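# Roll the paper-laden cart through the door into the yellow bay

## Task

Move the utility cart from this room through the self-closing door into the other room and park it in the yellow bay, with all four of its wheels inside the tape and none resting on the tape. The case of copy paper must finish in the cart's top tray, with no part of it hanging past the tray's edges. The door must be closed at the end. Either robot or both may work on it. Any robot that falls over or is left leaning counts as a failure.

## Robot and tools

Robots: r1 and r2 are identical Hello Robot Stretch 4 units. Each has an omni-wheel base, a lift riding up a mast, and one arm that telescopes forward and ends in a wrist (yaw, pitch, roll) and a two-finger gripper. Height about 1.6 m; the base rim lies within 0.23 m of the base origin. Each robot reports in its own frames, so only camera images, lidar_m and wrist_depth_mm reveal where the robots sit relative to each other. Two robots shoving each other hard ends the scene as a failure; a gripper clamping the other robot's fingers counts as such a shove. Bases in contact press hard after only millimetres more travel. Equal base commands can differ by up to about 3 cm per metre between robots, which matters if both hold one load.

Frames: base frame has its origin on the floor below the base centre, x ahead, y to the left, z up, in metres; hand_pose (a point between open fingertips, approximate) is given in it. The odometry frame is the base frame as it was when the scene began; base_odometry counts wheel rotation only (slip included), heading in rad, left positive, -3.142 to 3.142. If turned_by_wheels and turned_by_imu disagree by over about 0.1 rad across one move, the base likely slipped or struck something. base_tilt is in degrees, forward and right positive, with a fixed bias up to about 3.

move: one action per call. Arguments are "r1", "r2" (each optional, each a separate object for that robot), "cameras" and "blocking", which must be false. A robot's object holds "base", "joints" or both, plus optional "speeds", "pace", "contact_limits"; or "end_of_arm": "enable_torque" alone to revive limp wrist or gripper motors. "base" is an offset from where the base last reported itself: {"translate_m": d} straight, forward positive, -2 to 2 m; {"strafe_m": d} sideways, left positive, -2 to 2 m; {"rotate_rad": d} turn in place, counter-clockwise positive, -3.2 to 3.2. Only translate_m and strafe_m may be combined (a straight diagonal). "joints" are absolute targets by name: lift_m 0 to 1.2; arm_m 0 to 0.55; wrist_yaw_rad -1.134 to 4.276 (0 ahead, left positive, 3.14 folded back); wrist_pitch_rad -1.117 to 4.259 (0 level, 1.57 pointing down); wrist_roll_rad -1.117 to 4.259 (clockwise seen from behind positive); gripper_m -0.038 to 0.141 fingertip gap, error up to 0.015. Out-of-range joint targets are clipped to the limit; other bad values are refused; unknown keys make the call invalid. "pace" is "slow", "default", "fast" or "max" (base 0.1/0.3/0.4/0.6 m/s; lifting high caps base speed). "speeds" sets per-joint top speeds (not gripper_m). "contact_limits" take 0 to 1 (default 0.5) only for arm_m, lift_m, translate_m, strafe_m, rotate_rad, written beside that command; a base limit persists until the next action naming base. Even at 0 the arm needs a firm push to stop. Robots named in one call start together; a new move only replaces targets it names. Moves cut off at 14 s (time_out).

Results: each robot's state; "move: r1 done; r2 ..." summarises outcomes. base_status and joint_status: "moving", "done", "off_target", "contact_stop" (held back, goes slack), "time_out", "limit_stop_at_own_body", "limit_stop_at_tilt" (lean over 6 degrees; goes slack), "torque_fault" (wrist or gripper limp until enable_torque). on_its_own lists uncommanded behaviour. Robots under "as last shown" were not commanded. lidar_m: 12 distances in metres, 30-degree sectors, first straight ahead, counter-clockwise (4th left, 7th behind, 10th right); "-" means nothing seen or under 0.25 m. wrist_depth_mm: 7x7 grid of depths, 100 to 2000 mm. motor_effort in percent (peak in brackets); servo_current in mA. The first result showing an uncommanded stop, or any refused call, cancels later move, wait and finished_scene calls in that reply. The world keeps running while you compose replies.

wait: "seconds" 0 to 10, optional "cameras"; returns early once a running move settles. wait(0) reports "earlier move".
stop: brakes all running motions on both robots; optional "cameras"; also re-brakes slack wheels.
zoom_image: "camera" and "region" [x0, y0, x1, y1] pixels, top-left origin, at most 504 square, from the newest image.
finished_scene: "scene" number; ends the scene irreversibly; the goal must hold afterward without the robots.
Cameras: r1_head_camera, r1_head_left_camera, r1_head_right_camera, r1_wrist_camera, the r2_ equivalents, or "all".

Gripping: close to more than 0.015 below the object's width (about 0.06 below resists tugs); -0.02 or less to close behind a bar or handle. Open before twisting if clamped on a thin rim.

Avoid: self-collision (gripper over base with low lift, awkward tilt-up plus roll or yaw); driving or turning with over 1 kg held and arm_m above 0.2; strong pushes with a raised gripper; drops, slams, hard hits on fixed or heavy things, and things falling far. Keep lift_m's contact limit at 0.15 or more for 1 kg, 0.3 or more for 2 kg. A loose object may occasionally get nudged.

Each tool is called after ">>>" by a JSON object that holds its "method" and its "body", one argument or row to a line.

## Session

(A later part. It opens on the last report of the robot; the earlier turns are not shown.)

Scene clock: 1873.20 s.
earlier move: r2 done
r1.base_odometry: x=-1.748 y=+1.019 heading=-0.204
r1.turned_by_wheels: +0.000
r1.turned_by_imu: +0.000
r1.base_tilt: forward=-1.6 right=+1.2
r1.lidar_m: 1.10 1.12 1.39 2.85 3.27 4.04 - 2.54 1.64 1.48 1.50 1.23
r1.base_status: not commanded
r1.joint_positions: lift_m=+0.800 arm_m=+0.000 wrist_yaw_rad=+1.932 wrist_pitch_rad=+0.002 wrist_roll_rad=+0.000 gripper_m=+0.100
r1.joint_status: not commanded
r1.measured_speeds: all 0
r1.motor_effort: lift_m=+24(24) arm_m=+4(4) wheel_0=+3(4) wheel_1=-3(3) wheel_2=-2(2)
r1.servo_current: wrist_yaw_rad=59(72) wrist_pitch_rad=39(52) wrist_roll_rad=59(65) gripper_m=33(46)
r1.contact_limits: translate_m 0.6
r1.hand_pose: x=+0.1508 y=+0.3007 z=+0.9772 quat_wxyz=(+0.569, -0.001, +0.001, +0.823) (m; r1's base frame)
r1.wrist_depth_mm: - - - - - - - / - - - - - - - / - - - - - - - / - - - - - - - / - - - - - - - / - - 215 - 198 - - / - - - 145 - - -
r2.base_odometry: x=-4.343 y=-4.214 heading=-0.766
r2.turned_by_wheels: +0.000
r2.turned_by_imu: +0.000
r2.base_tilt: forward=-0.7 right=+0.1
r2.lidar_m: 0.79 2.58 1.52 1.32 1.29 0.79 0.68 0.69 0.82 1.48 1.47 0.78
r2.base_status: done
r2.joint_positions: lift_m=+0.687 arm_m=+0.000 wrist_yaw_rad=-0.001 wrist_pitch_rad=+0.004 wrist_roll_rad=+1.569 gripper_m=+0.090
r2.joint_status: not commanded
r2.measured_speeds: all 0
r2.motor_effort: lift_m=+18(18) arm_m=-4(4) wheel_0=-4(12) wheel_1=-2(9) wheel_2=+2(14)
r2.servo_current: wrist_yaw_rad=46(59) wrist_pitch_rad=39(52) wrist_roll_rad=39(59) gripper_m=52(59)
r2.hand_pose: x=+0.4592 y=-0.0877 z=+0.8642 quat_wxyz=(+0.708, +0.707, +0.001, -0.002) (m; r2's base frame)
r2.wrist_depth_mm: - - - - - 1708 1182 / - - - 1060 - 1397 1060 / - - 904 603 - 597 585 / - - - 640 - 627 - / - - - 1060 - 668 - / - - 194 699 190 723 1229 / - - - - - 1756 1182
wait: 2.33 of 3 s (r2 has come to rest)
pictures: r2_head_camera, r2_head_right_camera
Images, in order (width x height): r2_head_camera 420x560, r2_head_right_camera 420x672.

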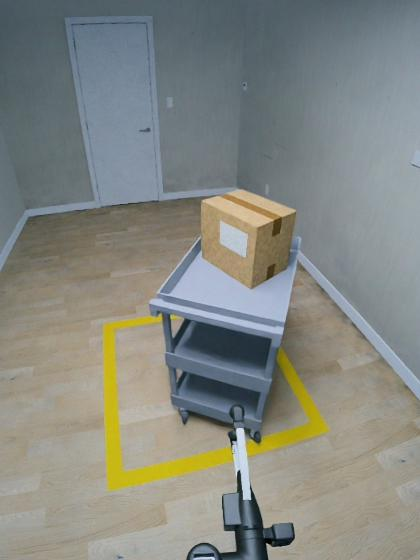

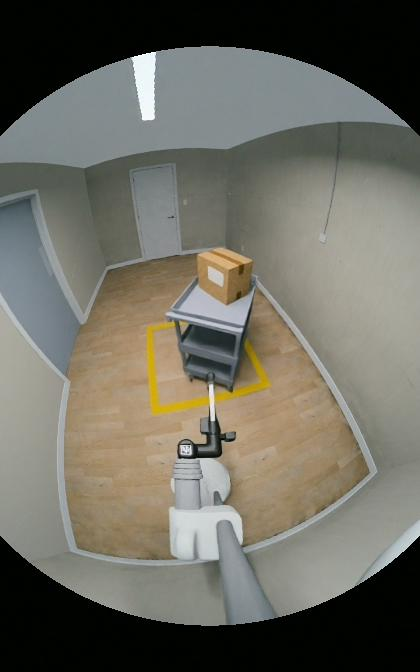

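>>> {"method": "move", "body": {
  "r2": {"base":{"translate_m":0.39},"pace":"slow","contact_limits":{"translate_m":0.2}},
  "blocking": false
}}

>>> {"method": "wait", "body": {
  "seconds": 6
}}

>>> {"method": "move", "body": {
  "r2": {"joints":{"gripper_m":-0.03}},
  "blocking": false
}}

>>> {"method": "wait", "body": {
  "seconds": 2
}}

>>> {"method": "move", "body": {
  "r2": {"base":{"translate_m":-0.62,"strafe_m":0.22},"joints":{"wrist_yaw_rad":-0.2}},
  "blocking": false
}}

>>> {"method": "wait", "body": {
  "seconds": 4,
  "cameras": ["r2_head_camera","r2_head_right_camera"]
}}

Scene clock: 1896.70 s.
move: r2 moving
r1: as last shown
r1.base_tilt: forward=-1.6 right=+1.3
r1.lidar_m: 1.10 1.12 1.41 2.85 3.27 4.05 - 2.54 1.65 1.46 1.51 1.21
r1.motor_effort: lift_m=+24(24) arm_m=+4(4) wheel_0=+3(4) wheel_1=-2(3) wheel_2=-2(2)
r1.servo_current: wrist_yaw_rad=65(65) wrist_pitch_rad=39(46) wrist_roll_rad=59(59) gripper_m=46(52)
r1.contact_limits: translate_m 0.6
r1.wrist_depth_mm: - - - - - - - / - - - - - - - / - - - - - - - / - - - - - - - / - - - - - - - / - - 215 - 198 - - / - - - 144 - - -
r2.base_odometry: x=-4.334 y=-4.222 heading=-0.766
r2.turned_by_wheels: +0.000
r2.turned_by_imu: +0.001
r2.base_tilt: forward=-0.7 right=+0.1
r2.lidar_m: 0.78 2.58 1.51 1.29 1.28 0.78 0.69 0.70 0.83 1.47 1.48 0.75
r2.base_status: translate_m moving
r2.joint_positions: lift_m=+0.687 arm_m=+0.000 wrist_yaw_rad=-0.001 wrist_pitch_rad=+0.004 wrist_roll_rad=+1.569 gripper_m=+0.090
r2.joint_status: not commanded
r2.measured_speeds: translate_m=+0.048 strafe_m=+0.000 rotate_rad=-0.002 lift_m=+0.000 arm_m=+0.000 wrist_yaw_rad=+0.000 wrist_pitch_rad=+0.000 wrist_roll_rad=+0.000
r2.motor_effort: lift_m=+18(18) arm_m=-3(4) wheel_0=+5(7) wheel_1=+5(6) wheel_2=-9(9)
r2.servo_current: wrist_yaw_rad=52(52) wrist_pitch_rad=39(46) wrist_roll_rad=39(52) gripper_m=46(52)
r2.contact_limits: translate_m 0.2
r2.hand_pose: x=+0.4592 y=-0.0877 z=+0.8642 quat_wxyz=(+0.708, +0.707, +0.001, -0.002) (m; r2's base frame)
r2.wrist_depth_mm: - - - - - 1708 1160 / - - - 931 - 1078 1008 / - - 878 585 - 574 580 / - - 1008 621 - 615 - / - - - 668 - 661 - / - - 193 691 189 715 1229 / - - - - - 1708 1182
pictures: none

Scene clock: 1901.40 s.
earlier move: r2 done
r1.base_odometry: x=-1.748 y=+1.019 heading=-0.204
r1.turned_by_wheels: +0.000
r1.turned_by_imu: +0.000
r1.base_tilt: forward=-1.6 right=+1.2
r1.lidar_m: 1.10 1.12 1.41 2.81 3.27 4.04 - 2.55 1.65 1.46 1.50 1.24
r1.base_status: not commanded
r1.joint_positions: lift_m=+0.800 arm_m=+0.000 wrist_yaw_rad=+1.932 wrist_pitch_rad=+0.002 wrist_roll_rad=+0.000 gripper_m=+0.100
r1.joint_status: not commanded
r1.measured_speeds: all 0
r1.motor_effort: lift_m=+24(24) arm_m=+4(4) wheel_0=+4(4) wheel_1=-2(3) wheel_2=-2(2)
r1.servo_current: wrist_yaw_rad=59(65) wrist_pitch_rad=39(52) wrist_roll_rad=46(78) gripper_m=39(52)
r1.contact_limits: translate_m 0.6
r1.hand_pose: x=+0.1508 y=+0.3007 z=+0.9772 quat_wxyz=(+0.569, -0.001, +0.001, +0.823) (m; r1's base frame)
r1.wrist_depth_mm: - - - - - - - / - - - - - - - / - - - - - - - / - - - - - - - / - - - - - - - / - - 215 - 197 - - / - - - 144 - - -
r2.base_odometry: x=-4.062 y=-4.484 heading=-0.766
r2.turned_by_wheels: +0.000
r2.turned_by_imu: +0.001
r2.base_tilt: forward=-0.7 right=+0.1
r2.lidar_m: 0.44 0.53 1.57 1.39 1.40 1.22 1.05 1.05 1.28 1.40 1.39 0.41
r2.base_status: done
r2.joint_positions: lift_m=+0.687 arm_m=+0.000 wrist_yaw_rad=-0.001 wrist_pitch_rad=+0.004 wrist_roll_rad=+1.569 gripper_m=+0.090
r2.joint_status: not commanded
r2.measured_speeds: all 0
r2.motor_effort: lift_m=+18(18) arm_m=-4(4) wheel_0=+3(10) wheel_1=+5(8) wheel_2=-6(10)
r2.servo_current: wrist_yaw_rad=46(59) wrist_pitch_rad=39(52) wrist_roll_rad=39(65) gripper_m=52(59)
r2.contact_limits: translate_m 0.2
r2.hand_pose: x=+0.4592 y=-0.0877 z=+0.8642 quat_wxyz=(+0.708, +0.707, +0.001, -0.002) (m; r2's base frame)
r2.wrist_depth_mm: - - 554 143 196 - - / - - 488 151 206 778 - / - - 449 158 220 - - / - - 544 168 234 - - / - - 647 184 246 - - / - - 193 192 191 1756 - / - - - - - 1708 500
wait: 4.70 of 6 s (r2 has come to rest)
pictures: none

Scene clock: 1901.90 s.
move: r2 moving
r1: as last shown
r1.base_tilt: forward=-1.5 right=+1.3
r1.lidar_m: 1.11 1.12 1.39 2.81 3.26 4.05 - 2.57 1.63 1.45 1.50 1.22
r1.servo_current: wrist_yaw_rad=65(65) wrist_pitch_rad=39(52) wrist_roll_rad=59(65) gripper_m=39(46)
r1.contact_limits: translate_m 0.6
r1.wrist_depth_mm: - - - - - - - / - - - - - - - / - - - - - - - / - - - - - - - / - - - - - - - / - - 215 - 198 - - / - - - 144 - - -
r2.base_odometry: x=-4.062 y=-4.484 heading=-0.766
r2.turned_by_wheels: +0.000
r2.turned_by_imu: +0.000
r2.base_tilt: forward=-0.7 right=+0.0
r2.lidar_m: 0.46 0.55 1.57 1.38 1.38 1.19 1.04 1.06 1.27 1.42 1.42 0.42
r2.base_status: not commanded
r2.joint_positions: lift_m=+0.687 arm_m=+0.000 wrist_yaw_rad=-0.001 wrist_pitch_rad=+0.004 wrist_roll_rad=+1.569 gripper_m=+0.072
r2.joint_status: gripper_m moving
r2.measured_speeds: all 0
r2.motor_effort: lift_m=+18(18) arm_m=-4(4) wheel_0=+3(4) wheel_1=+5(5) wheel_2=-6(7)
r2.servo_current: wrist_yaw_rad=46(59) wrist_pitch_rad=39(46) wrist_roll_rad=52(59) gripper_m=130(130)
r2.contact_limits: translate_m 0.2
r2.hand_pose: x=+0.4592 y=-0.0877 z=+0.8642 quat_wxyz=(+0.708, +0.707, +0.001, -0.002) (m; r2's base frame)
r2.wrist_depth_mm: - - 549 143 196 - - / - - 488 151 208 768 - / - - 449 158 220 - - / - - 544 168 234 - - / - - 647 185 246 - - / - - 191 192 190 1708 - / - - - - - 1756 500
pictures: none

Scene clock: 1903.30 s.
earlier move: r2 done
r1.base_odometry: x=-1.748 y=+1.019 heading=-0.204
r1.turned_by_wheels: +0.000
r1.turned_by_imu: +0.000
r1.base_tilt: forward=-1.6 right=+1.3
r1.lidar_m: 1.11 1.12 1.38 2.82 3.27 4.04 - 2.54 1.63 1.47 1.49 1.23
r1.base_status: not commanded
r1.joint_positions: lift_m=+0.800 arm_m=+0.000 wrist_yaw_rad=+1.932 wrist_pitch_rad=+0.002 wrist_roll_rad=+0.000 gripper_m=+0.100
r1.joint_status: not commanded
r1.measured_speeds: all 0
r1.motor_effort: lift_m=+24(24) arm_m=+4(4) wheel_0=+4(4) wheel_1=-2(3) wheel_2=-2(2)
r1.servo_current: wrist_yaw_rad=52(65) wrist_pitch_rad=39(52) wrist_roll_rad=46(65) gripper_m=39(59)
r1.contact_limits: translate_m 0.6
r1.hand_pose: x=+0.1508 y=+0.3007 z=+0.9772 quat_wxyz=(+0.569, -0.001, +0.001, +0.823) (m; r1's base frame)
r1.wrist_depth_mm: - - - - - - - / - - - - - - - / - - - - - - - / - - - - - - - / - - - - - - - / - - 214 - 198 - - / - - - 144 - - -
r2.base_odometry: x=-4.062 y=-4.484 heading=-0.766
r2.turned_by_wheels: +0.000
r2.turned_by_imu: +0.000
r2.base_tilt: forward=-0.7 right=+0.1
r2.lidar_m: 0.43 0.50 1.60 1.41 1.41 1.21 1.05 1.05 1.27 1.40 1.40 0.39
r2.base_status: not commanded
r2.joint_positions: lift_m=+0.687 arm_m=+0.000 wrist_yaw_rad=-0.001 wrist_pitch_rad=+0.004 wrist_roll_rad=+1.569 gripper_m=-0.028
r2.joint_status: all done
r2.measured_speeds: all 0
r2.motor_effort: lift_m=+18(18) arm_m=-4(4) wheel_0=+1(4) wheel_1=+4(5) wheel_2=-6(7)
r2.servo_current: wrist_yaw_rad=39(59) wrist_pitch_rad=33(52) wrist_roll_rad=52(59) gripper_m=130(299)
r2.contact_limits: translate_m 0.2
r2.hand_pose: x=+0.4592 y=-0.0877 z=+0.8642 quat_wxyz=(+0.708, +0.707, +0.001, -0.002) (m; r2's base frame)
r2.wrist_depth_mm: - - 549 134 189 - - / - - 480 143 198 - - / - 449 442 150 210 - - / - - 521 159 222 - - / - - 640 170 236 - - / - - 186 181 177 549 - / - - - - - 1576 480
wait: 1.40 of 2 s (r2 has come to rest)
pictures: none

Scene clock: 1903.80 s.
move: r2 moving
r1: as last shown
r1.lidar_m: 1.09 1.13 1.40 2.85 3.27 4.04 - 2.55 1.65 1.46 1.49 1.23
r1.motor_effort: lift_m=+24(24) arm_m=+4(4) wheel_0=+3(4) wheel_1=-2(3) wheel_2=-2(2)
r1.servo_current: wrist_yaw_rad=52(52) wrist_pitch_rad=46(46) wrist_roll_rad=65(65) gripper_m=39(46)
r1.contact_limits: translate_m 0.6
r1.wrist_depth_mm: - - - - - - - / - - - - - - - / - - - - - - - / - - - - - - - / - - - - - - - / - - 214 - 198 - - / - - - 145 - - -
r2.base_odometry: x=-4.076 y=-4.454 heading=-0.767
r2.turned_by_wheels: -0.001
r2.turned_by_imu: -0.001
r2.base_tilt: forward=-0.7 right=+0.1
r2.lidar_m: 0.38 2.63 1.58 1.37 1.40 1.17 1.01 1.03 1.23 1.41 1.42 0.42
r2.base_status: translate_m moving; strafe_m moving
r2.joint_positions: lift_m=+0.687 arm_m=+0.000 wrist_yaw_rad=-0.200 wrist_pitch_rad=+0.004 wrist_roll_rad=+1.569 gripper_m=-0.028
r2.joint_status: wrist_yaw_rad moving
r2.measured_speeds: translate_m=-0.122 strafe_m=+0.045 rotate_rad=-0.008 lift_m=+0.000 arm_m=+0.000 wrist_yaw_rad=-0.092 wrist_pitch_rad=+0.000 wrist_roll_rad=+0.000
r2.motor_effort: lift_m=+18(18) arm_m=-4(4) wheel_0=-11(12) wheel_1=-7(7) wheel_2=+12(20)
r2.servo_current: wrist_yaw_rad=39(429) wrist_pitch_rad=46(46) wrist_roll_rad=39(59) gripper_m=130(137)
r2.hand_pose: x=+0.4362 y=-0.1429 z=+0.8642 quat_wxyz=(+0.704, +0.703, -0.069, -0.072) (m; r2's base frame)
r2.wrist_depth_mm: - - - 172 229 255 1118 / - - - 174 233 1576 - / - - 574 175 235 820 - / - - 473 177 237 831 - / - - 508 179 240 842 - / - - 185 181 178 151 - / - - - - - 554 -
pictures: none

Scene clock: 1906.90 s.
earlier move: r2 done
r1.base_odometry: x=-1.748 y=+1.019 heading=-0.204
r1.turned_by_wheels: +0.000
r1.turned_by_imu: +0.000
r1.base_tilt: forward=-1.6 right=+1.3
r1.lidar_m: 1.11 1.12 1.42 2.83 3.26 4.03 - 2.55 1.64 1.48 1.51 1.21
r1.base_status: not commanded
r1.joint_positions: lift_m=+0.800 arm_m=+0.000 wrist_yaw_rad=+1.932 wrist_pitch_rad=+0.002 wrist_roll_rad=+0.000 gripper_m=+0.100
r1.joint_status: not commanded
r1.measured_speeds: all 0
r1.motor_effort: lift_m=+24(24) arm_m=+4(4) wheel_0=+3(4) wheel_1=-2(3) wheel_2=-2(2)
r1.servo_current: wrist_yaw_rad=46(65) wrist_pitch_rad=39(52) wrist_roll_rad=59(65) gripper_m=39(46)
r1.contact_limits: translate_m 0.6
r1.hand_pose: x=+0.1508 y=+0.3007 z=+0.9772 quat_wxyz=(+0.569, -0.001, +0.001, +0.823) (m; r1's base frame)
r1.wrist_depth_mm: - - - - - - - / - - - - - - - / - - - - - - - / - - - - - - - / - - - - - - - / - - 215 - 198 - - / - - - 145 - - -
r2.base_odometry: x=-4.356 y=-3.896 heading=-0.766
r2.turned_by_wheels: +0.001
r2.turned_by_imu: +0.001
r2.base_tilt: forward=-0.7 right=+0.1
r2.lidar_m: 0.34 0.36 1.22 1.04 0.99 0.56 0.49 0.49 0.59 1.14 1.75 0.42
r2.base_status: done
r2.joint_positions: lift_m=+0.687 arm_m=+0.000 wrist_yaw_rad=-0.199 wrist_pitch_rad=+0.005 wrist_roll_rad=+1.569 gripper_m=-0.029
r2.joint_status: all done
r2.measured_speeds: all 0
r2.motor_effort: lift_m=+18(18) arm_m=+4(4) wheel_0=-2(18) wheel_1=-3(7) wheel_2=+4(20)
r2.servo_current: wrist_yaw_rad=52(429) wrist_pitch_rad=39(52) wrist_roll_rad=59(65) gripper_m=91(137)
r2.hand_pose: x=+0.4364 y=-0.1426 z=+0.8637 quat_wxyz=(+0.704, +0.703, -0.068, -0.072) (m; r2's base frame)
r2.wrist_depth_mm: - - - 202 265 1336 1042 / - - - 195 258 1464 1098 / - - - 189 251 1808 554 / - - 654 181 241 820 - / - - 459 177 234 820 - / - - 187 169 179 - - / - - 500 - 222 - -
wait: 3.10 of 4 s (r2 has come to rest)
pictures: r2_head_camera, r2_head_right_camera
Images, in order (width x height): r2_head_camera 420x560, r2_head_right_camera 420x672.

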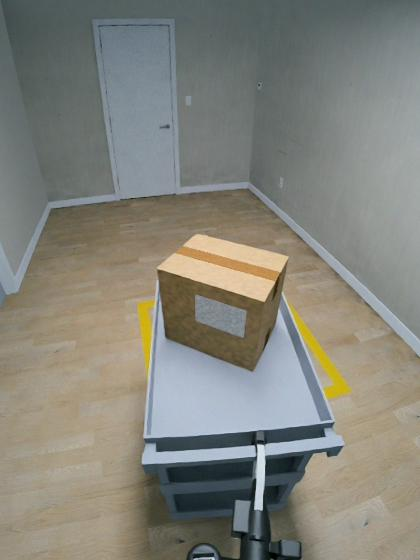

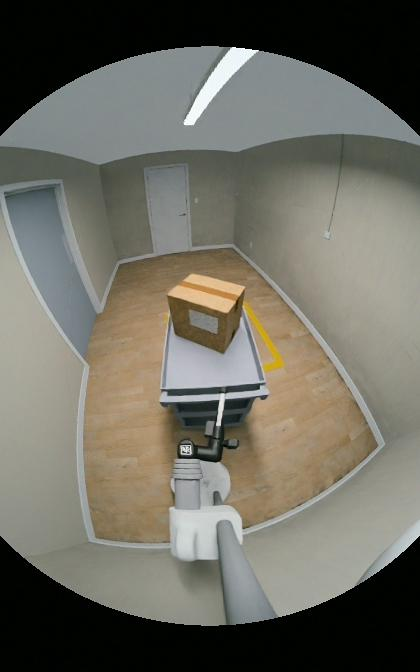

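>>> {"method": "move", "body": {
  "r2": {"base":{"translate_m":0.35,"strafe_m":-0.03},"joints":{"wrist_yaw_rad":0.0},"pace":"slow"},
  "blocking": false
}}

>>> {"method": "wait", "body": {
  "seconds": 6,
  "cameras": ["r2_head_camera"]
}}

Scene clock: 1919.90 s.
move: r2 moving
r1: as last shown
r1.lidar_m: 1.09 1.09 1.40 2.82 3.26 4.01 - 2.58 1.66 1.47 1.47 1.24
r1.servo_current: wrist_yaw_rad=52(65) wrist_pitch_rad=39(46) wrist_roll_rad=46(52) gripper_m=39(52)
r1.contact_limits: translate_m 0.6
r2.base_odometry: x=-4.348 y=-3.905 heading=-0.766
r2.turned_by_wheels: +0.000
r2.turned_by_imu: +0.001
r2.base_tilt: forward=-0.7 right=+0.1
r2.lidar_m: 0.39 0.40 1.22 1.04 0.98 0.59 0.51 0.49 0.61 1.14 1.75 0.42
r2.base_status: translate_m moving; strafe_m moving
r2.joint_positions: lift_m=+0.687 arm_m=+0.000 wrist_yaw_rad=-0.018 wrist_pitch_rad=+0.005 wrist_roll_rad=+1.569 gripper_m=-0.029
r2.joint_status: wrist_yaw_rad moving
r2.measured_speeds: translate_m=+0.053 strafe_m=-0.004 rotate_rad=+0.015 lift_m=+0.000 arm_m=+0.000 wrist_yaw_rad=+0.380 wrist_pitch_rad=+0.000 wrist_roll_rad=+0.000
r2.motor_effort: lift_m=+18(18) arm_m=+4(4) wheel_0=+4(8) wheel_1=+7(8) wheel_2=-13(20)
r2.servo_current: wrist_yaw_rad=163(585) wrist_pitch_rad=39(52) wrist_roll_rad=52(59) gripper_m=91(91)
r2.hand_pose: x=+0.4576 y=-0.0926 z=+0.8637 quat_wxyz=(+0.708, +0.706, -0.005, -0.008) (m; r2's base frame)
r2.wrist_depth_mm: - - - 167 228 1537 1078 / - - - 168 229 1618 544 / - - 597 168 229 809 - / - - 459 229 229 831 - / - - 488 169 230 842 - / - - 186 169 178 - - / - - 603 - 230 - -
pictures: none

Scene clock: 1924.20 s.
earlier move: r2 done
r1.base_odometry: x=-1.748 y=+1.019 heading=-0.204
r1.turned_by_wheels: +0.000
r1.turned_by_imu: +0.000
r1.base_tilt: forward=-1.6 right=+1.3
r1.lidar_m: 1.10 1.12 1.42 2.81 3.26 4.05 - 2.54 1.65 1.48 1.47 1.22
r1.base_status: not commanded
r1.joint_positions: lift_m=+0.800 arm_m=+0.000 wrist_yaw_rad=+1.932 wrist_pitch_rad=+0.002 wrist_roll_rad=+0.000 gripper_m=+0.100
r1.joint_status: not commanded
r1.measured_speeds: all 0
r1.motor_effort: lift_m=+24(24) arm_m=+4(4) wheel_0=+3(4) wheel_1=-3(3) wheel_2=-2(2)
r1.servo_current: wrist_yaw_rad=39(72) wrist_pitch_rad=39(59) wrist_roll_rad=52(72) gripper_m=46(52)
r1.contact_limits: translate_m 0.6
r1.hand_pose: x=+0.1508 y=+0.3007 z=+0.9772 quat_wxyz=(+0.569, -0.001, +0.001, +0.823) (m; r1's base frame)
r1.wrist_depth_mm: - - - - - - - / - - - - - - - / - - - - - - - / - - - - - - - / - - - - - - - / - - 213 - 198 - - / - - - 145 - - -
r2.base_odometry: x=-4.124 y=-4.160 heading=-0.766
r2.turned_by_wheels: +0.000
r2.turned_by_imu: +0.002
r2.base_tilt: forward=-0.7 right=+0.1
r2.lidar_m: 0.36 0.34 1.33 1.14 1.16 0.95 0.84 0.82 1.01 1.63 1.66 0.44
r2.base_status: done
r2.joint_positions: lift_m=+0.687 arm_m=+0.000 wrist_yaw_rad=+0.000 wrist_pitch_rad=+0.005 wrist_roll_rad=+1.569 gripper_m=-0.029
r2.joint_status: all done
r2.measured_speeds: all 0
r2.motor_effort: lift_m=+18(18) arm_m=+4(4) wheel_0=+5(13) wheel_1=+5(8) wheel_2=-5(20)
r2.servo_current: wrist_yaw_rad=52(585) wrist_pitch_rad=52(52) wrist_roll_rad=46(59) gripper_m=85(98)
r2.hand_pose: x=+0.4593 y=-0.0873 z=+0.8637 quat_wxyz=(+0.708, +0.706, +0.002, -0.002) (m; r2's base frame)
r2.wrist_depth_mm: - - - 229 279 1366 283 / - - - 260 266 1397 1098 / - - - 191 254 1756 508 / - - - 183 244 809 - / - - 459 178 236 831 - / - - 186 170 179 - - / - - 496 - 220 - -
wait: 4.30 of 6 s (r2 has come to rest)
pictures: r2_head_camera
Images, in order (width x height): r2_head_camera 420x560.

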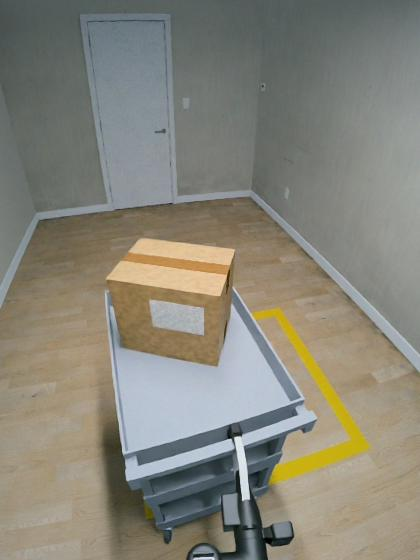

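>>> {"method": "move", "body": {
  "r2": {"base":{"translate_m":0.15,"strafe_m":0.15},"pace":"slow"},
  "blocking": false
}}

>>> {"method": "wait", "body": {
  "seconds": 6,
  "cameras": ["r2_head_camera"]
}}

Scene clock: 1933.40 s.
move: r2 moving
r1: as last shown
r1.lidar_m: 1.09 1.11 1.41 2.87 3.26 4.05 - 2.58 1.61 1.48 1.49 1.21
r1.motor_effort: lift_m=+24(24) arm_m=+4(4) wheel_0=+4(4) wheel_1=-2(3) wheel_2=-2(2)
r1.servo_current: wrist_yaw_rad=33(72) wrist_pitch_rad=39(46) wrist_roll_rad=59(65) gripper_m=46(52)
r1.contact_limits: translate_m 0.6
r1.wrist_depth_mm: - - - - - - - / - - - - - - - / - - - - - - - / - - - - - - - / - - - - - - - / - - 214 - 198 - - / - - - 145 - - -
r2.base_odometry: x=-4.112 y=-4.160 heading=-0.766
r2.turned_by_wheels: -0.001
r2.turned_by_imu: +0.000
r2.base_tilt: forward=-0.7 right=+0.0
r2.lidar_m: 0.35 0.36 1.31 1.15 1.15 0.96 0.84 0.85 1.02 1.65 1.66 0.43
r2.base_status: translate_m moving; strafe_m moving
r2.joint_positions: lift_m=+0.687 arm_m=+0.000 wrist_yaw_rad=+0.000 wrist_pitch_rad=+0.005 wrist_roll_rad=+1.569 gripper_m=-0.029
r2.joint_status: not commanded
r2.measured_speeds: translate_m=+0.035 strafe_m=+0.035 rotate_rad=-0.002 lift_m=+0.000 arm_m=+0.000 wrist_yaw_rad=-0.013 wrist_pitch_rad=+0.000 wrist_roll_rad=+0.000
r2.motor_effort: lift_m=+18(18) arm_m=+4(4) wheel_0=-5(8) wheel_1=+9(9) wheel_2=-10(11)
r2.servo_current: wrist_yaw_rad=59(59) wrist_pitch_rad=46(52) wrist_roll_rad=39(65) gripper_m=91(98)
r2.hand_pose: x=+0.4592 y=-0.0875 z=+0.8637 quat_wxyz=(+0.708, +0.707, +0.002, -0.002) (m; r2's base frame)
r2.wrist_depth_mm: - - - 231 282 1308 289 / - - - 202 270 1366 1060 / - - - 194 255 1756 530 / - - - 184 244 809 - / - - 469 178 236 820 - / - 477 186 168 179 - - / - - 484 - 220 - -
pictures: none

Scene clock: 1936.27 s.
earlier move: r2 done
r1.base_odometry: x=-1.748 y=+1.019 heading=-0.204
r1.turned_by_wheels: +0.000
r1.turned_by_imu: +0.000
r1.base_tilt: forward=-1.6 right=+1.2
r1.lidar_m: 1.11 1.12 1.42 2.82 3.26 4.01 - 2.59 1.64 1.46 1.48 1.22
r1.base_status: not commanded
r1.joint_positions: lift_m=+0.800 arm_m=+0.000 wrist_yaw_rad=+1.932 wrist_pitch_rad=+0.002 wrist_roll_rad=+0.000 gripper_m=+0.100
r1.joint_status: not commanded
r1.measured_speeds: all 0
r1.motor_effort: lift_m=+24(24) arm_m=+4(4) wheel_0=+3(4) wheel_1=-2(3) wheel_2=-2(2)
r1.servo_current: wrist_yaw_rad=13(72) wrist_pitch_rad=39(52) wrist_roll_rad=46(65) gripper_m=46(52)
r1.contact_limits: translate_m 0.6
r1.hand_pose: x=+0.1508 y=+0.3007 z=+0.9772 quat_wxyz=(+0.569, -0.001, +0.001, +0.823) (m; r1's base frame)
r1.wrist_depth_mm: - - - - - - - / - - - - - - - / - - - - - - - / - - - - - - - / - - - - - - - / - - 214 - 198 - - / - - - 145 - - -
r2.base_odometry: x=-3.913 y=-4.156 heading=-0.766
r2.turned_by_wheels: +0.000
r2.turned_by_imu: +0.000
r2.base_tilt: forward=-0.6 right=+0.1
r2.lidar_m: 0.34 0.35 1.19 1.02 1.05 1.15 1.01 1.01 1.20 1.76 1.76 0.45
r2.base_status: done
r2.joint_positions: lift_m=+0.687 arm_m=+0.000 wrist_yaw_rad=-0.004 wrist_pitch_rad=+0.005 wrist_roll_rad=+1.569 gripper_m=-0.029
r2.joint_status: not commanded
r2.measured_speeds: all 0
r2.motor_effort: lift_m=+18(18) arm_m=+4(5) wheel_0=-7(12) wheel_1=+4(9) wheel_2=-7(13)
r2.servo_current: wrist_yaw_rad=39(65) wrist_pitch_rad=46(52) wrist_roll_rad=46(65) gripper_m=91(98)
r2.hand_pose: x=+0.4589 y=-0.0886 z=+0.8637 quat_wxyz=(+0.708, +0.707, +0.000, -0.003) (m; r2's base frame)
r2.wrist_depth_mm: - - - 204 272 278 279 / - - - 196 262 1661 1160 / - - - 189 251 1756 521 / - - 647 182 242 809 - / - 512 462 176 235 820 - / - - 186 168 180 - - / - - 508 - 221 - -
wait: 2.87 of 6 s (r2 has come to rest)
pictures: r2_head_camera
Images, in order (width x height): r2_head_camera 420x560.

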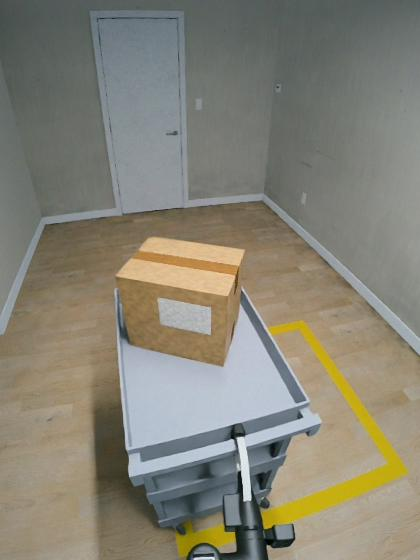

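>>> {"method": "move", "body": {
  "r2": {"base":{"translate_m":0.25,"strafe_m":0.06},"pace":"slow"},
  "blocking": false
}}

>>> {"method": "wait", "body": {
  "seconds": 6,
  "cameras": ["r2_head_camera","r2_head_right_camera"]
}}

Scene clock: 1947.83 s.
move: r2 moving
r1: as last shown
r1.base_tilt: forward=-1.6 right=+1.3
r1.lidar_m: 1.12 1.11 1.43 2.83 3.27 4.02 - 2.54 1.64 1.48 1.47 1.20
r1.motor_effort: lift_m=+24(24) arm_m=+4(4) wheel_0=+4(4) wheel_1=-3(3) wheel_2=-2(2)
r1.servo_current: wrist_yaw_rad=65(72) wrist_pitch_rad=39(46) wrist_roll_rad=39(59) gripper_m=39(46)
r1.contact_limits: translate_m 0.6
r2.base_odometry: x=-3.901 y=-4.162 heading=-0.766
r2.turned_by_wheels: +0.000
r2.turned_by_imu: +0.001
r2.base_tilt: forward=-0.7 right=+0.1
r2.lidar_m: 0.35 0.35 1.17 1.03 1.05 1.17 1.03 1.03 1.21 1.76 1.77 0.45
r2.base_status: translate_m moving; strafe_m moving
r2.joint_positions: lift_m=+0.687 arm_m=+0.000 wrist_yaw_rad=-0.004 wrist_pitch_rad=+0.005 wrist_roll_rad=+1.569 gripper_m=-0.029
r2.joint_status: not commanded
r2.measured_speeds: translate_m=+0.049 strafe_m=+0.012 rotate_rad=+0.001 lift_m=+0.000 arm_m=+0.000 wrist_yaw_rad=+0.000 wrist_pitch_rad=+0.000 wrist_roll_rad=+0.000
r2.motor_effort: lift_m=+18(18) arm_m=+4(4) wheel_0=+5(5) wheel_1=+7(9) wheel_2=-10(13)
r2.servo_current: wrist_yaw_rad=33(65) wrist_pitch_rad=46(46) wrist_roll_rad=59(59) gripper_m=85(91)
r2.hand_pose: x=+0.4589 y=-0.0886 z=+0.8637 quat_wxyz=(+0.708, +0.707, +0.000, -0.003) (m; r2's base frame)
r2.wrist_depth_mm: - - - 204 271 277 279 / - - - 196 262 1661 1182 / - - - 189 250 1708 - / - - 654 182 242 809 - / - 517 459 177 234 831 - / - - 187 169 179 - - / - - 500 - 221 - -
pictures: none

Scene clock: 1951.17 s.
earlier move: r2 done
r1.base_odometry: x=-1.748 y=+1.019 heading=-0.204
r1.turned_by_wheels: +0.000
r1.turned_by_imu: +0.000
r1.base_tilt: forward=-1.6 right=+1.3
r1.lidar_m: 1.09 1.13 1.40 2.82 3.26 4.02 - 2.57 1.65 1.46 1.47 1.22
r1.base_status: not commanded
r1.joint_positions: lift_m=+0.800 arm_m=+0.000 wrist_yaw_rad=+1.932 wrist_pitch_rad=+0.002 wrist_roll_rad=+0.000 gripper_m=+0.100
r1.joint_status: not commanded
r1.measured_speeds: all 0
r1.motor_effort: lift_m=+24(24) arm_m=+4(4) wheel_0=+4(4) wheel_1=-3(3) wheel_2=-2(2)
r1.servo_current: wrist_yaw_rad=52(72) wrist_pitch_rad=46(52) wrist_roll_rad=59(65) gripper_m=39(46)
r1.contact_limits: translate_m 0.6
r1.hand_pose: x=+0.1508 y=+0.3007 z=+0.9772 quat_wxyz=(+0.569, -0.001, +0.001, +0.823) (m; r1's base frame)
r1.wrist_depth_mm: - - - - - - - / - - - - - - - / - - - - - - - / - - - - - - - / - - - - - - - / - - 213 - 198 - - / - - - 145 - - -
r2.base_odometry: x=-3.691 y=-4.285 heading=-0.766
r2.turned_by_wheels: +0.000
r2.turned_by_imu: +0.001
r2.base_tilt: forward=-0.6 right=+0.1
r2.lidar_m: 0.31 0.33 1.16 1.03 1.03 1.27 1.26 1.28 1.52 1.77 1.76 0.46
r2.base_status: done
r2.joint_positions: lift_m=+0.687 arm_m=+0.000 wrist_yaw_rad=-0.001 wrist_pitch_rad=+0.005 wrist_roll_rad=+1.569 gripper_m=-0.029
r2.joint_status: not commanded
r2.measured_speeds: all 0
r2.motor_effort: lift_m=+18(18) arm_m=+4(4) wheel_0=+7(13) wheel_1=+5(9) wheel_2=-6(13)
r2.servo_current: wrist_yaw_rad=33(65) wrist_pitch_rad=46(52) wrist_roll_rad=52(59) gripper_m=91(91)
r2.hand_pose: x=+0.4592 y=-0.0877 z=+0.8637 quat_wxyz=(+0.708, +0.707, +0.001, -0.002) (m; r2's base frame)
r2.wrist_depth_mm: - - - 234 - 1708 1205 / - - - 277 287 301 303 / - - - 262 270 1661 504 / - - - 192 252 1661 - / - - 559 181 237 820 - / - 449 186 167 179 - - / - 466 462 - 217 - -
wait: 3.33 of 6 s (r2 has come to rest)
pictures: r2_head_camera, r2_head_right_camera
Images, in order (width x height): r2_head_camera 420x560, r2_head_right_camera 420x672.

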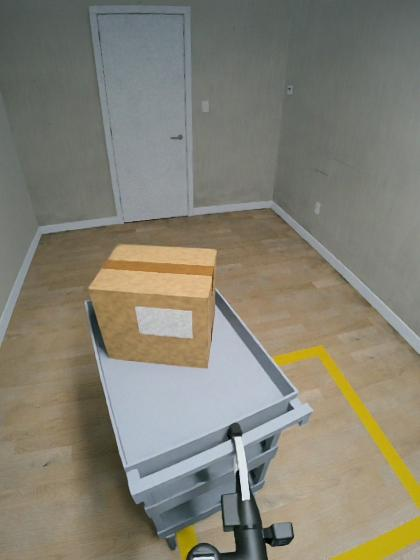

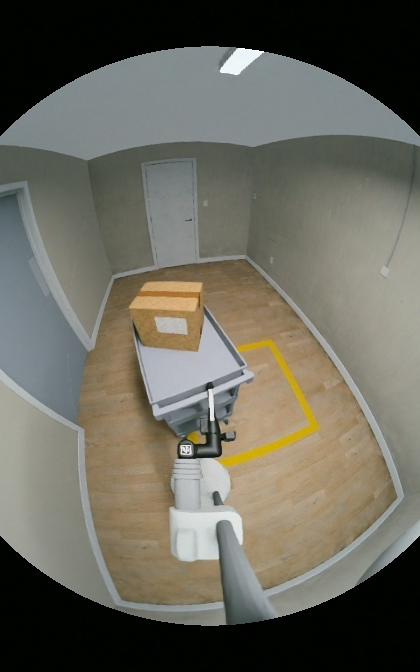

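>>> {"method": "move", "body": {
  "r2": {"base":{"translate_m":0.5,"strafe_m":0.17},"pace":"slow"},
  "blocking": false
}}

>>> {"method": "wait", "body": {
  "seconds": 8,
  "cameras": ["r2_head_camera","r2_head_right_camera"]
}}

Scene clock: 1966.50 s.
move: r2 moving
r1: as last shown
r1.lidar_m: 1.10 1.12 1.40 2.81 3.28 4.04 - 2.55 1.63 1.46 1.48 1.22
r1.motor_effort: lift_m=+24(24) arm_m=+4(4) wheel_0=+3(4) wheel_1=-3(3) wheel_2=-2(2)
r1.servo_current: wrist_yaw_rad=52(59) wrist_pitch_rad=39(46) wrist_roll_rad=46(59) gripper_m=39(46)
r1.contact_limits: translate_m 0.6
r1.wrist_depth_mm: - - - - - - - / - - - - - - - / - - - - - - - / - - - - - - - / - - - - - - - / - - 214 - 198 - - / - - - 144 - - -
r2.base_odometry: x=-3.679 y=-4.291 heading=-0.766
r2.turned_by_wheels: +0.000
r2.turned_by_imu: +0.001
r2.base_tilt: forward=-0.7 right=+0.1
r2.lidar_m: 0.33 0.30 1.18 1.03 1.04 1.25 1.27 1.29 1.53 1.76 1.76 0.48
r2.base_status: translate_m moving; strafe_m moving
r2.joint_positions: lift_m=+0.687 arm_m=+0.000 wrist_yaw_rad=-0.001 wrist_pitch_rad=+0.005 wrist_roll_rad=+1.569 gripper_m=-0.029
r2.joint_status: not commanded
r2.measured_speeds: translate_m=+0.049 strafe_m=+0.016 rotate_rad=-0.001 lift_m=+0.000 arm_m=+0.000 wrist_yaw_rad=+0.000 wrist_pitch_rad=+0.000 wrist_roll_rad=+0.000
r2.motor_effort: lift_m=+18(18) arm_m=+4(4) wheel_0=+7(11) wheel_1=+9(9) wheel_2=-10(12)
r2.servo_current: wrist_yaw_rad=46(59) wrist_pitch_rad=39(52) wrist_roll_rad=46(52) gripper_m=85(91)
r2.hand_pose: x=+0.4592 y=-0.0877 z=+0.8637 quat_wxyz=(+0.708, +0.707, +0.001, -0.002) (m; r2's base frame)
r2.wrist_depth_mm: - - - 239 - 1618 1205 / - - - 279 291 307 314 / - - - 206 273 1661 1160 / - - - 190 254 1618 - / - - 585 181 238 831 - / - 449 187 167 178 - - / - 459 459 - 216 - -
pictures: none

Scene clock: 1972.50 s.
earlier move: r2 done
r1.base_odometry: x=-1.748 y=+1.019 heading=-0.204
r1.turned_by_wheels: +0.000
r1.turned_by_imu: +0.000
r1.base_tilt: forward=-1.6 right=+1.3
r1.lidar_m: 1.10 1.11 1.42 2.82 3.27 4.02 - 2.55 1.66 1.47 1.48 1.23
r1.base_status: not commanded
r1.joint_positions: lift_m=+0.800 arm_m=+0.000 wrist_yaw_rad=+1.932 wrist_pitch_rad=+0.002 wrist_roll_rad=+0.000 gripper_m=+0.100
r1.joint_status: not commanded
r1.measured_speeds: all 0
r1.motor_effort: lift_m=+24(24) arm_m=+4(4) wheel_0=+3(4) wheel_1=-3(3) wheel_2=-2(2)
r1.servo_current: wrist_yaw_rad=52(72) wrist_pitch_rad=46(52) wrist_roll_rad=65(65) gripper_m=39(52)
r1.contact_limits: translate_m 0.6
r1.hand_pose: x=+0.1508 y=+0.3007 z=+0.9772 quat_wxyz=(+0.569, -0.001, +0.001, +0.823) (m; r1's base frame)
r1.wrist_depth_mm: - - - - - - - / - - - - - - - / - - - - - - - / - - - - - - - / - - - - - - - / - - 215 - 198 - - / - - - 145 - - -
r2.base_odometry: x=-3.213 y=-4.509 heading=-0.766
r2.turned_by_wheels: +0.000
r2.turned_by_imu: +0.000
r2.base_tilt: forward=-0.7 right=+0.1
r2.lidar_m: 0.28 0.25 1.18 0.95 0.98 1.19 1.80 1.80 2.08 1.82 1.84 0.49
r2.base_status: done
r2.joint_positions: lift_m=+0.687 arm_m=+0.000 wrist_yaw_rad=-0.001 wrist_pitch_rad=+0.005 wrist_roll_rad=+1.569 gripper_m=-0.029
r2.joint_status: not commanded
r2.measured_speeds: all 0
r2.motor_effort: lift_m=+18(18) arm_m=+4(4) wheel_0=+3(11) wheel_1=+4(9) wheel_2=-7(13)
r2.servo_current: wrist_yaw_rad=59(59) wrist_pitch_rad=39(52) wrist_roll_rad=52(65) gripper_m=91(98)
r2.hand_pose: x=+0.4592 y=-0.0877 z=+0.8637 quat_wxyz=(+0.708, +0.707, +0.001, -0.002) (m; r2's base frame)
r2.wrist_depth_mm: - - - - - 1618 1160 / - - - 283 - 1661 1160 / - - - 294 332 345 347 / - - - 211 283 1661 500 / - - - 187 248 1661 - / - - 186 162 179 715 - / - 442 415 - 204 - -
wait: 6.00 of 8 s (r2 has come to rest)
pictures: r2_head_camera, r2_head_right_camera
Images, in order (width x height): r2_head_camera 420x560, r2_head_right_camera 420x672.

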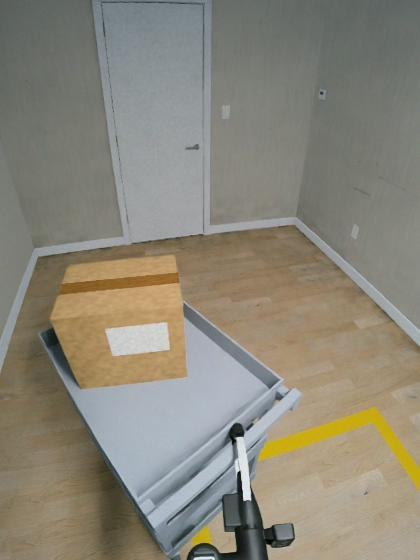

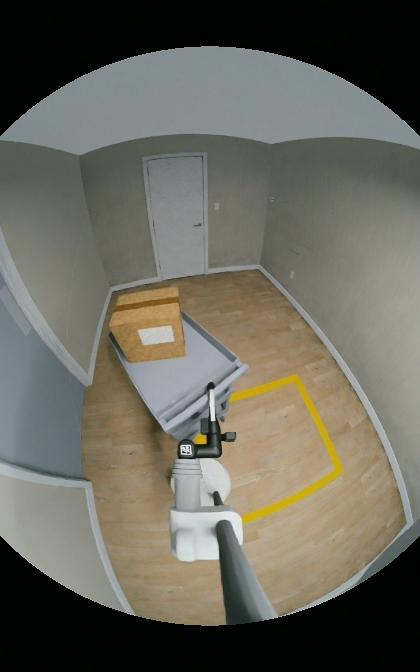

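>>> {"method": "move", "body": {
  "r2": {"base":{"translate_m":-0.12,"strafe_m":-0.94},"joints":{"wrist_yaw_rad":0.9},"speeds":{"wrist_yaw_rad":0.22},"contact_limits":{"strafe_m":0.3}},
  "blocking": false
}}

>>> {"method": "wait", "body": {
  "seconds": 8,
  "cameras": ["r2_head_camera","r2_head_left_camera","r2_head_right_camera"]
}}

Scene clock: 1990.50 s.
move: r2 moving
r1: as last shown
r1.lidar_m: 1.10 1.12 1.42 2.83 3.28 4.01 - 2.54 1.63 1.47 1.50 1.23
r1.motor_effort: lift_m=+24(24) arm_m=+4(4) wheel_0=+4(4) wheel_1=-2(3) wheel_2=-2(2)
r1.servo_current: wrist_yaw_rad=52(59) wrist_pitch_rad=46(46) wrist_roll_rad=46(65) gripper_m=46(46)
r1.contact_limits: translate_m 0.6
r1.wrist_depth_mm: - - - - - - - / - - - - - - - / - - - - - - - / - - - - - - - / - - - - - - - / - - 214 - 198 - - / - - - 144 - - -
r2.base_odometry: x=-3.239 y=-4.531 heading=-0.765
r2.turned_by_wheels: +0.001
r2.turned_by_imu: +0.001
r2.base_tilt: forward=-0.7 right=+0.1
r2.lidar_m: 0.28 0.27 1.24 1.00 1.02 1.23 1.77 1.77 2.01 1.79 1.80 0.46
r2.base_status: translate_m moving; strafe_m moving
r2.joint_positions: lift_m=+0.687 arm_m=+0.000 wrist_yaw_rad=+0.093 wrist_pitch_rad=+0.005 wrist_roll_rad=+1.569 gripper_m=-0.029
r2.joint_status: wrist_yaw_rad moving
r2.measured_speeds: translate_m=-0.015 strafe_m=-0.131 rotate_rad=+0.005 lift_m=+0.000 arm_m=+0.000 wrist_yaw_rad=+0.258 wrist_pitch_rad=+0.000 wrist_roll_rad=+0.000
r2.motor_effort: lift_m=+18(18) arm_m=+4(4) wheel_0=+9(12) wheel_1=-10(11) wheel_2=+5(8)
r2.servo_current: wrist_yaw_rad=33(111) wrist_pitch_rad=39(52) wrist_roll_rad=46(52) gripper_m=85(91)
r2.contact_limits: strafe_m 0.3
r2.hand_pose: x=+0.4662 y=-0.0601 z=+0.8637 quat_wxyz=(+0.707, +0.706, +0.035, +0.031) (m; r2's base frame)
r2.wrist_depth_mm: - - - 274 - 1618 1138 / - - - 279 330 1430 1098 / - - - 226 307 1499 427 / - - - 204 266 1661 496 / - - - 186 243 1808 - / - - 186 167 178 - - / - 424 427 - 211 132 -
pictures: none

Scene clock: 1994.57 s.
earlier move: r2 done
r1.base_odometry: x=-1.748 y=+1.019 heading=-0.204
r1.turned_by_wheels: +0.000
r1.turned_by_imu: +0.000
r1.base_tilt: forward=-1.6 right=+1.2
r1.lidar_m: 1.10 1.12 1.39 2.81 3.28 4.05 - 2.54 1.65 1.47 1.50 1.22
r1.base_status: not commanded
r1.joint_positions: lift_m=+0.800 arm_m=+0.000 wrist_yaw_rad=+1.932 wrist_pitch_rad=+0.002 wrist_roll_rad=+0.000 gripper_m=+0.100
r1.joint_status: not commanded
r1.measured_speeds: all 0
r1.motor_effort: lift_m=+24(24) arm_m=+4(4) wheel_0=+3(4) wheel_1=-2(3) wheel_2=-2(2)
r1.servo_current: wrist_yaw_rad=52(72) wrist_pitch_rad=39(52) wrist_roll_rad=39(65) gripper_m=46(52)
r1.contact_limits: translate_m 0.6
r1.hand_pose: x=+0.1508 y=+0.3007 z=+0.9772 quat_wxyz=(+0.569, -0.001, +0.001, +0.823) (m; r1's base frame)
r1.wrist_depth_mm: - - - - - - - / - - - - - - - / - - - - - - - / - - - - - - - / - - - - - - - / - - 215 - 198 - - / - - - 145 - - -
r2.base_odometry: x=-3.951 y=-5.104 heading=-0.766
r2.turned_by_wheels: -0.001
r2.turned_by_imu: +0.003
r2.base_tilt: forward=-0.7 right=+0.1
r2.lidar_m: 0.46 0.29 0.27 1.87 1.88 1.71 1.47 1.49 1.08 0.93 0.94 1.12
r2.base_status: done
r2.joint_positions: lift_m=+0.687 arm_m=+0.000 wrist_yaw_rad=+0.887 wrist_pitch_rad=+0.005 wrist_roll_rad=+1.569 gripper_m=-0.029
r2.joint_status: all done
r2.measured_speeds: all 0
r2.motor_effort: lift_m=+18(18) arm_m=+4(4) wheel_0=-1(20) wheel_1=-2(13) wheel_2=+4(14)
r2.servo_current: wrist_yaw_rad=78(130) wrist_pitch_rad=39(52) wrist_roll_rad=59(65) gripper_m=85(98)
r2.contact_limits: strafe_m 0.3
r2.hand_pose: x=+0.4209 y=+0.1683 z=+0.8637 quat_wxyz=(+0.640, +0.637, +0.305, +0.302) (m; r2's base frame)
r2.wrist_depth_mm: - - - 233 278 283 1042 / - - - 259 267 1464 1098 / - - - 192 253 1708 512 / - - - 182 243 820 - / - - 459 177 235 831 - / - - 186 169 179 - - / - 1808 496 - 220 - -
wait: 4.07 of 8 s (r2 has come to rest)
pictures: r2_head_camera, r2_head_left_camera, r2_head_right_camera
Images, in order (width x height): r2_head_camera 420x560, r2_head_left_camera 420x672, r2_head_right_camera 420x672.

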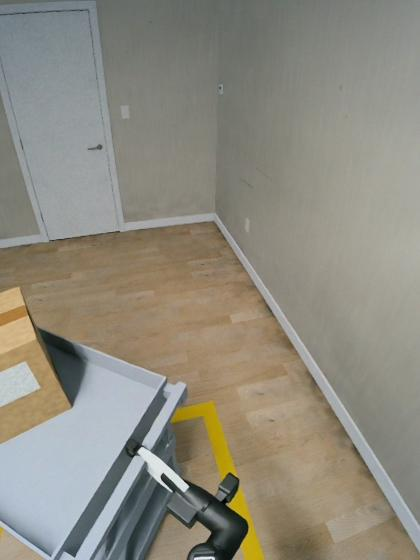

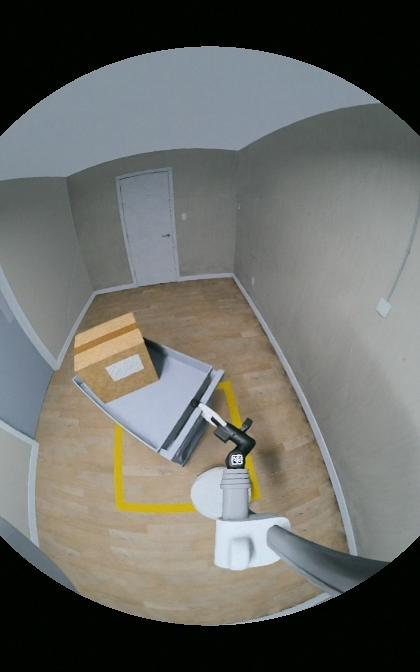

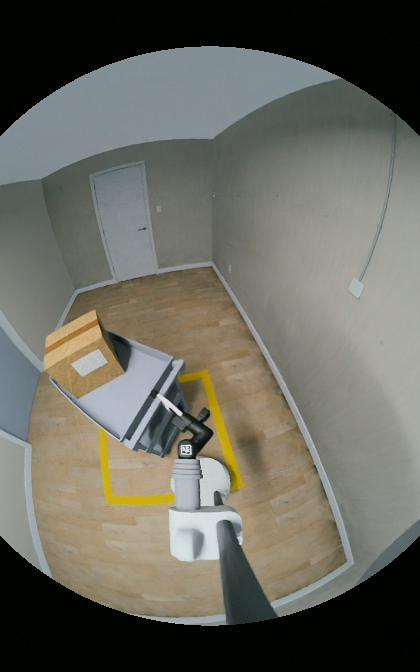

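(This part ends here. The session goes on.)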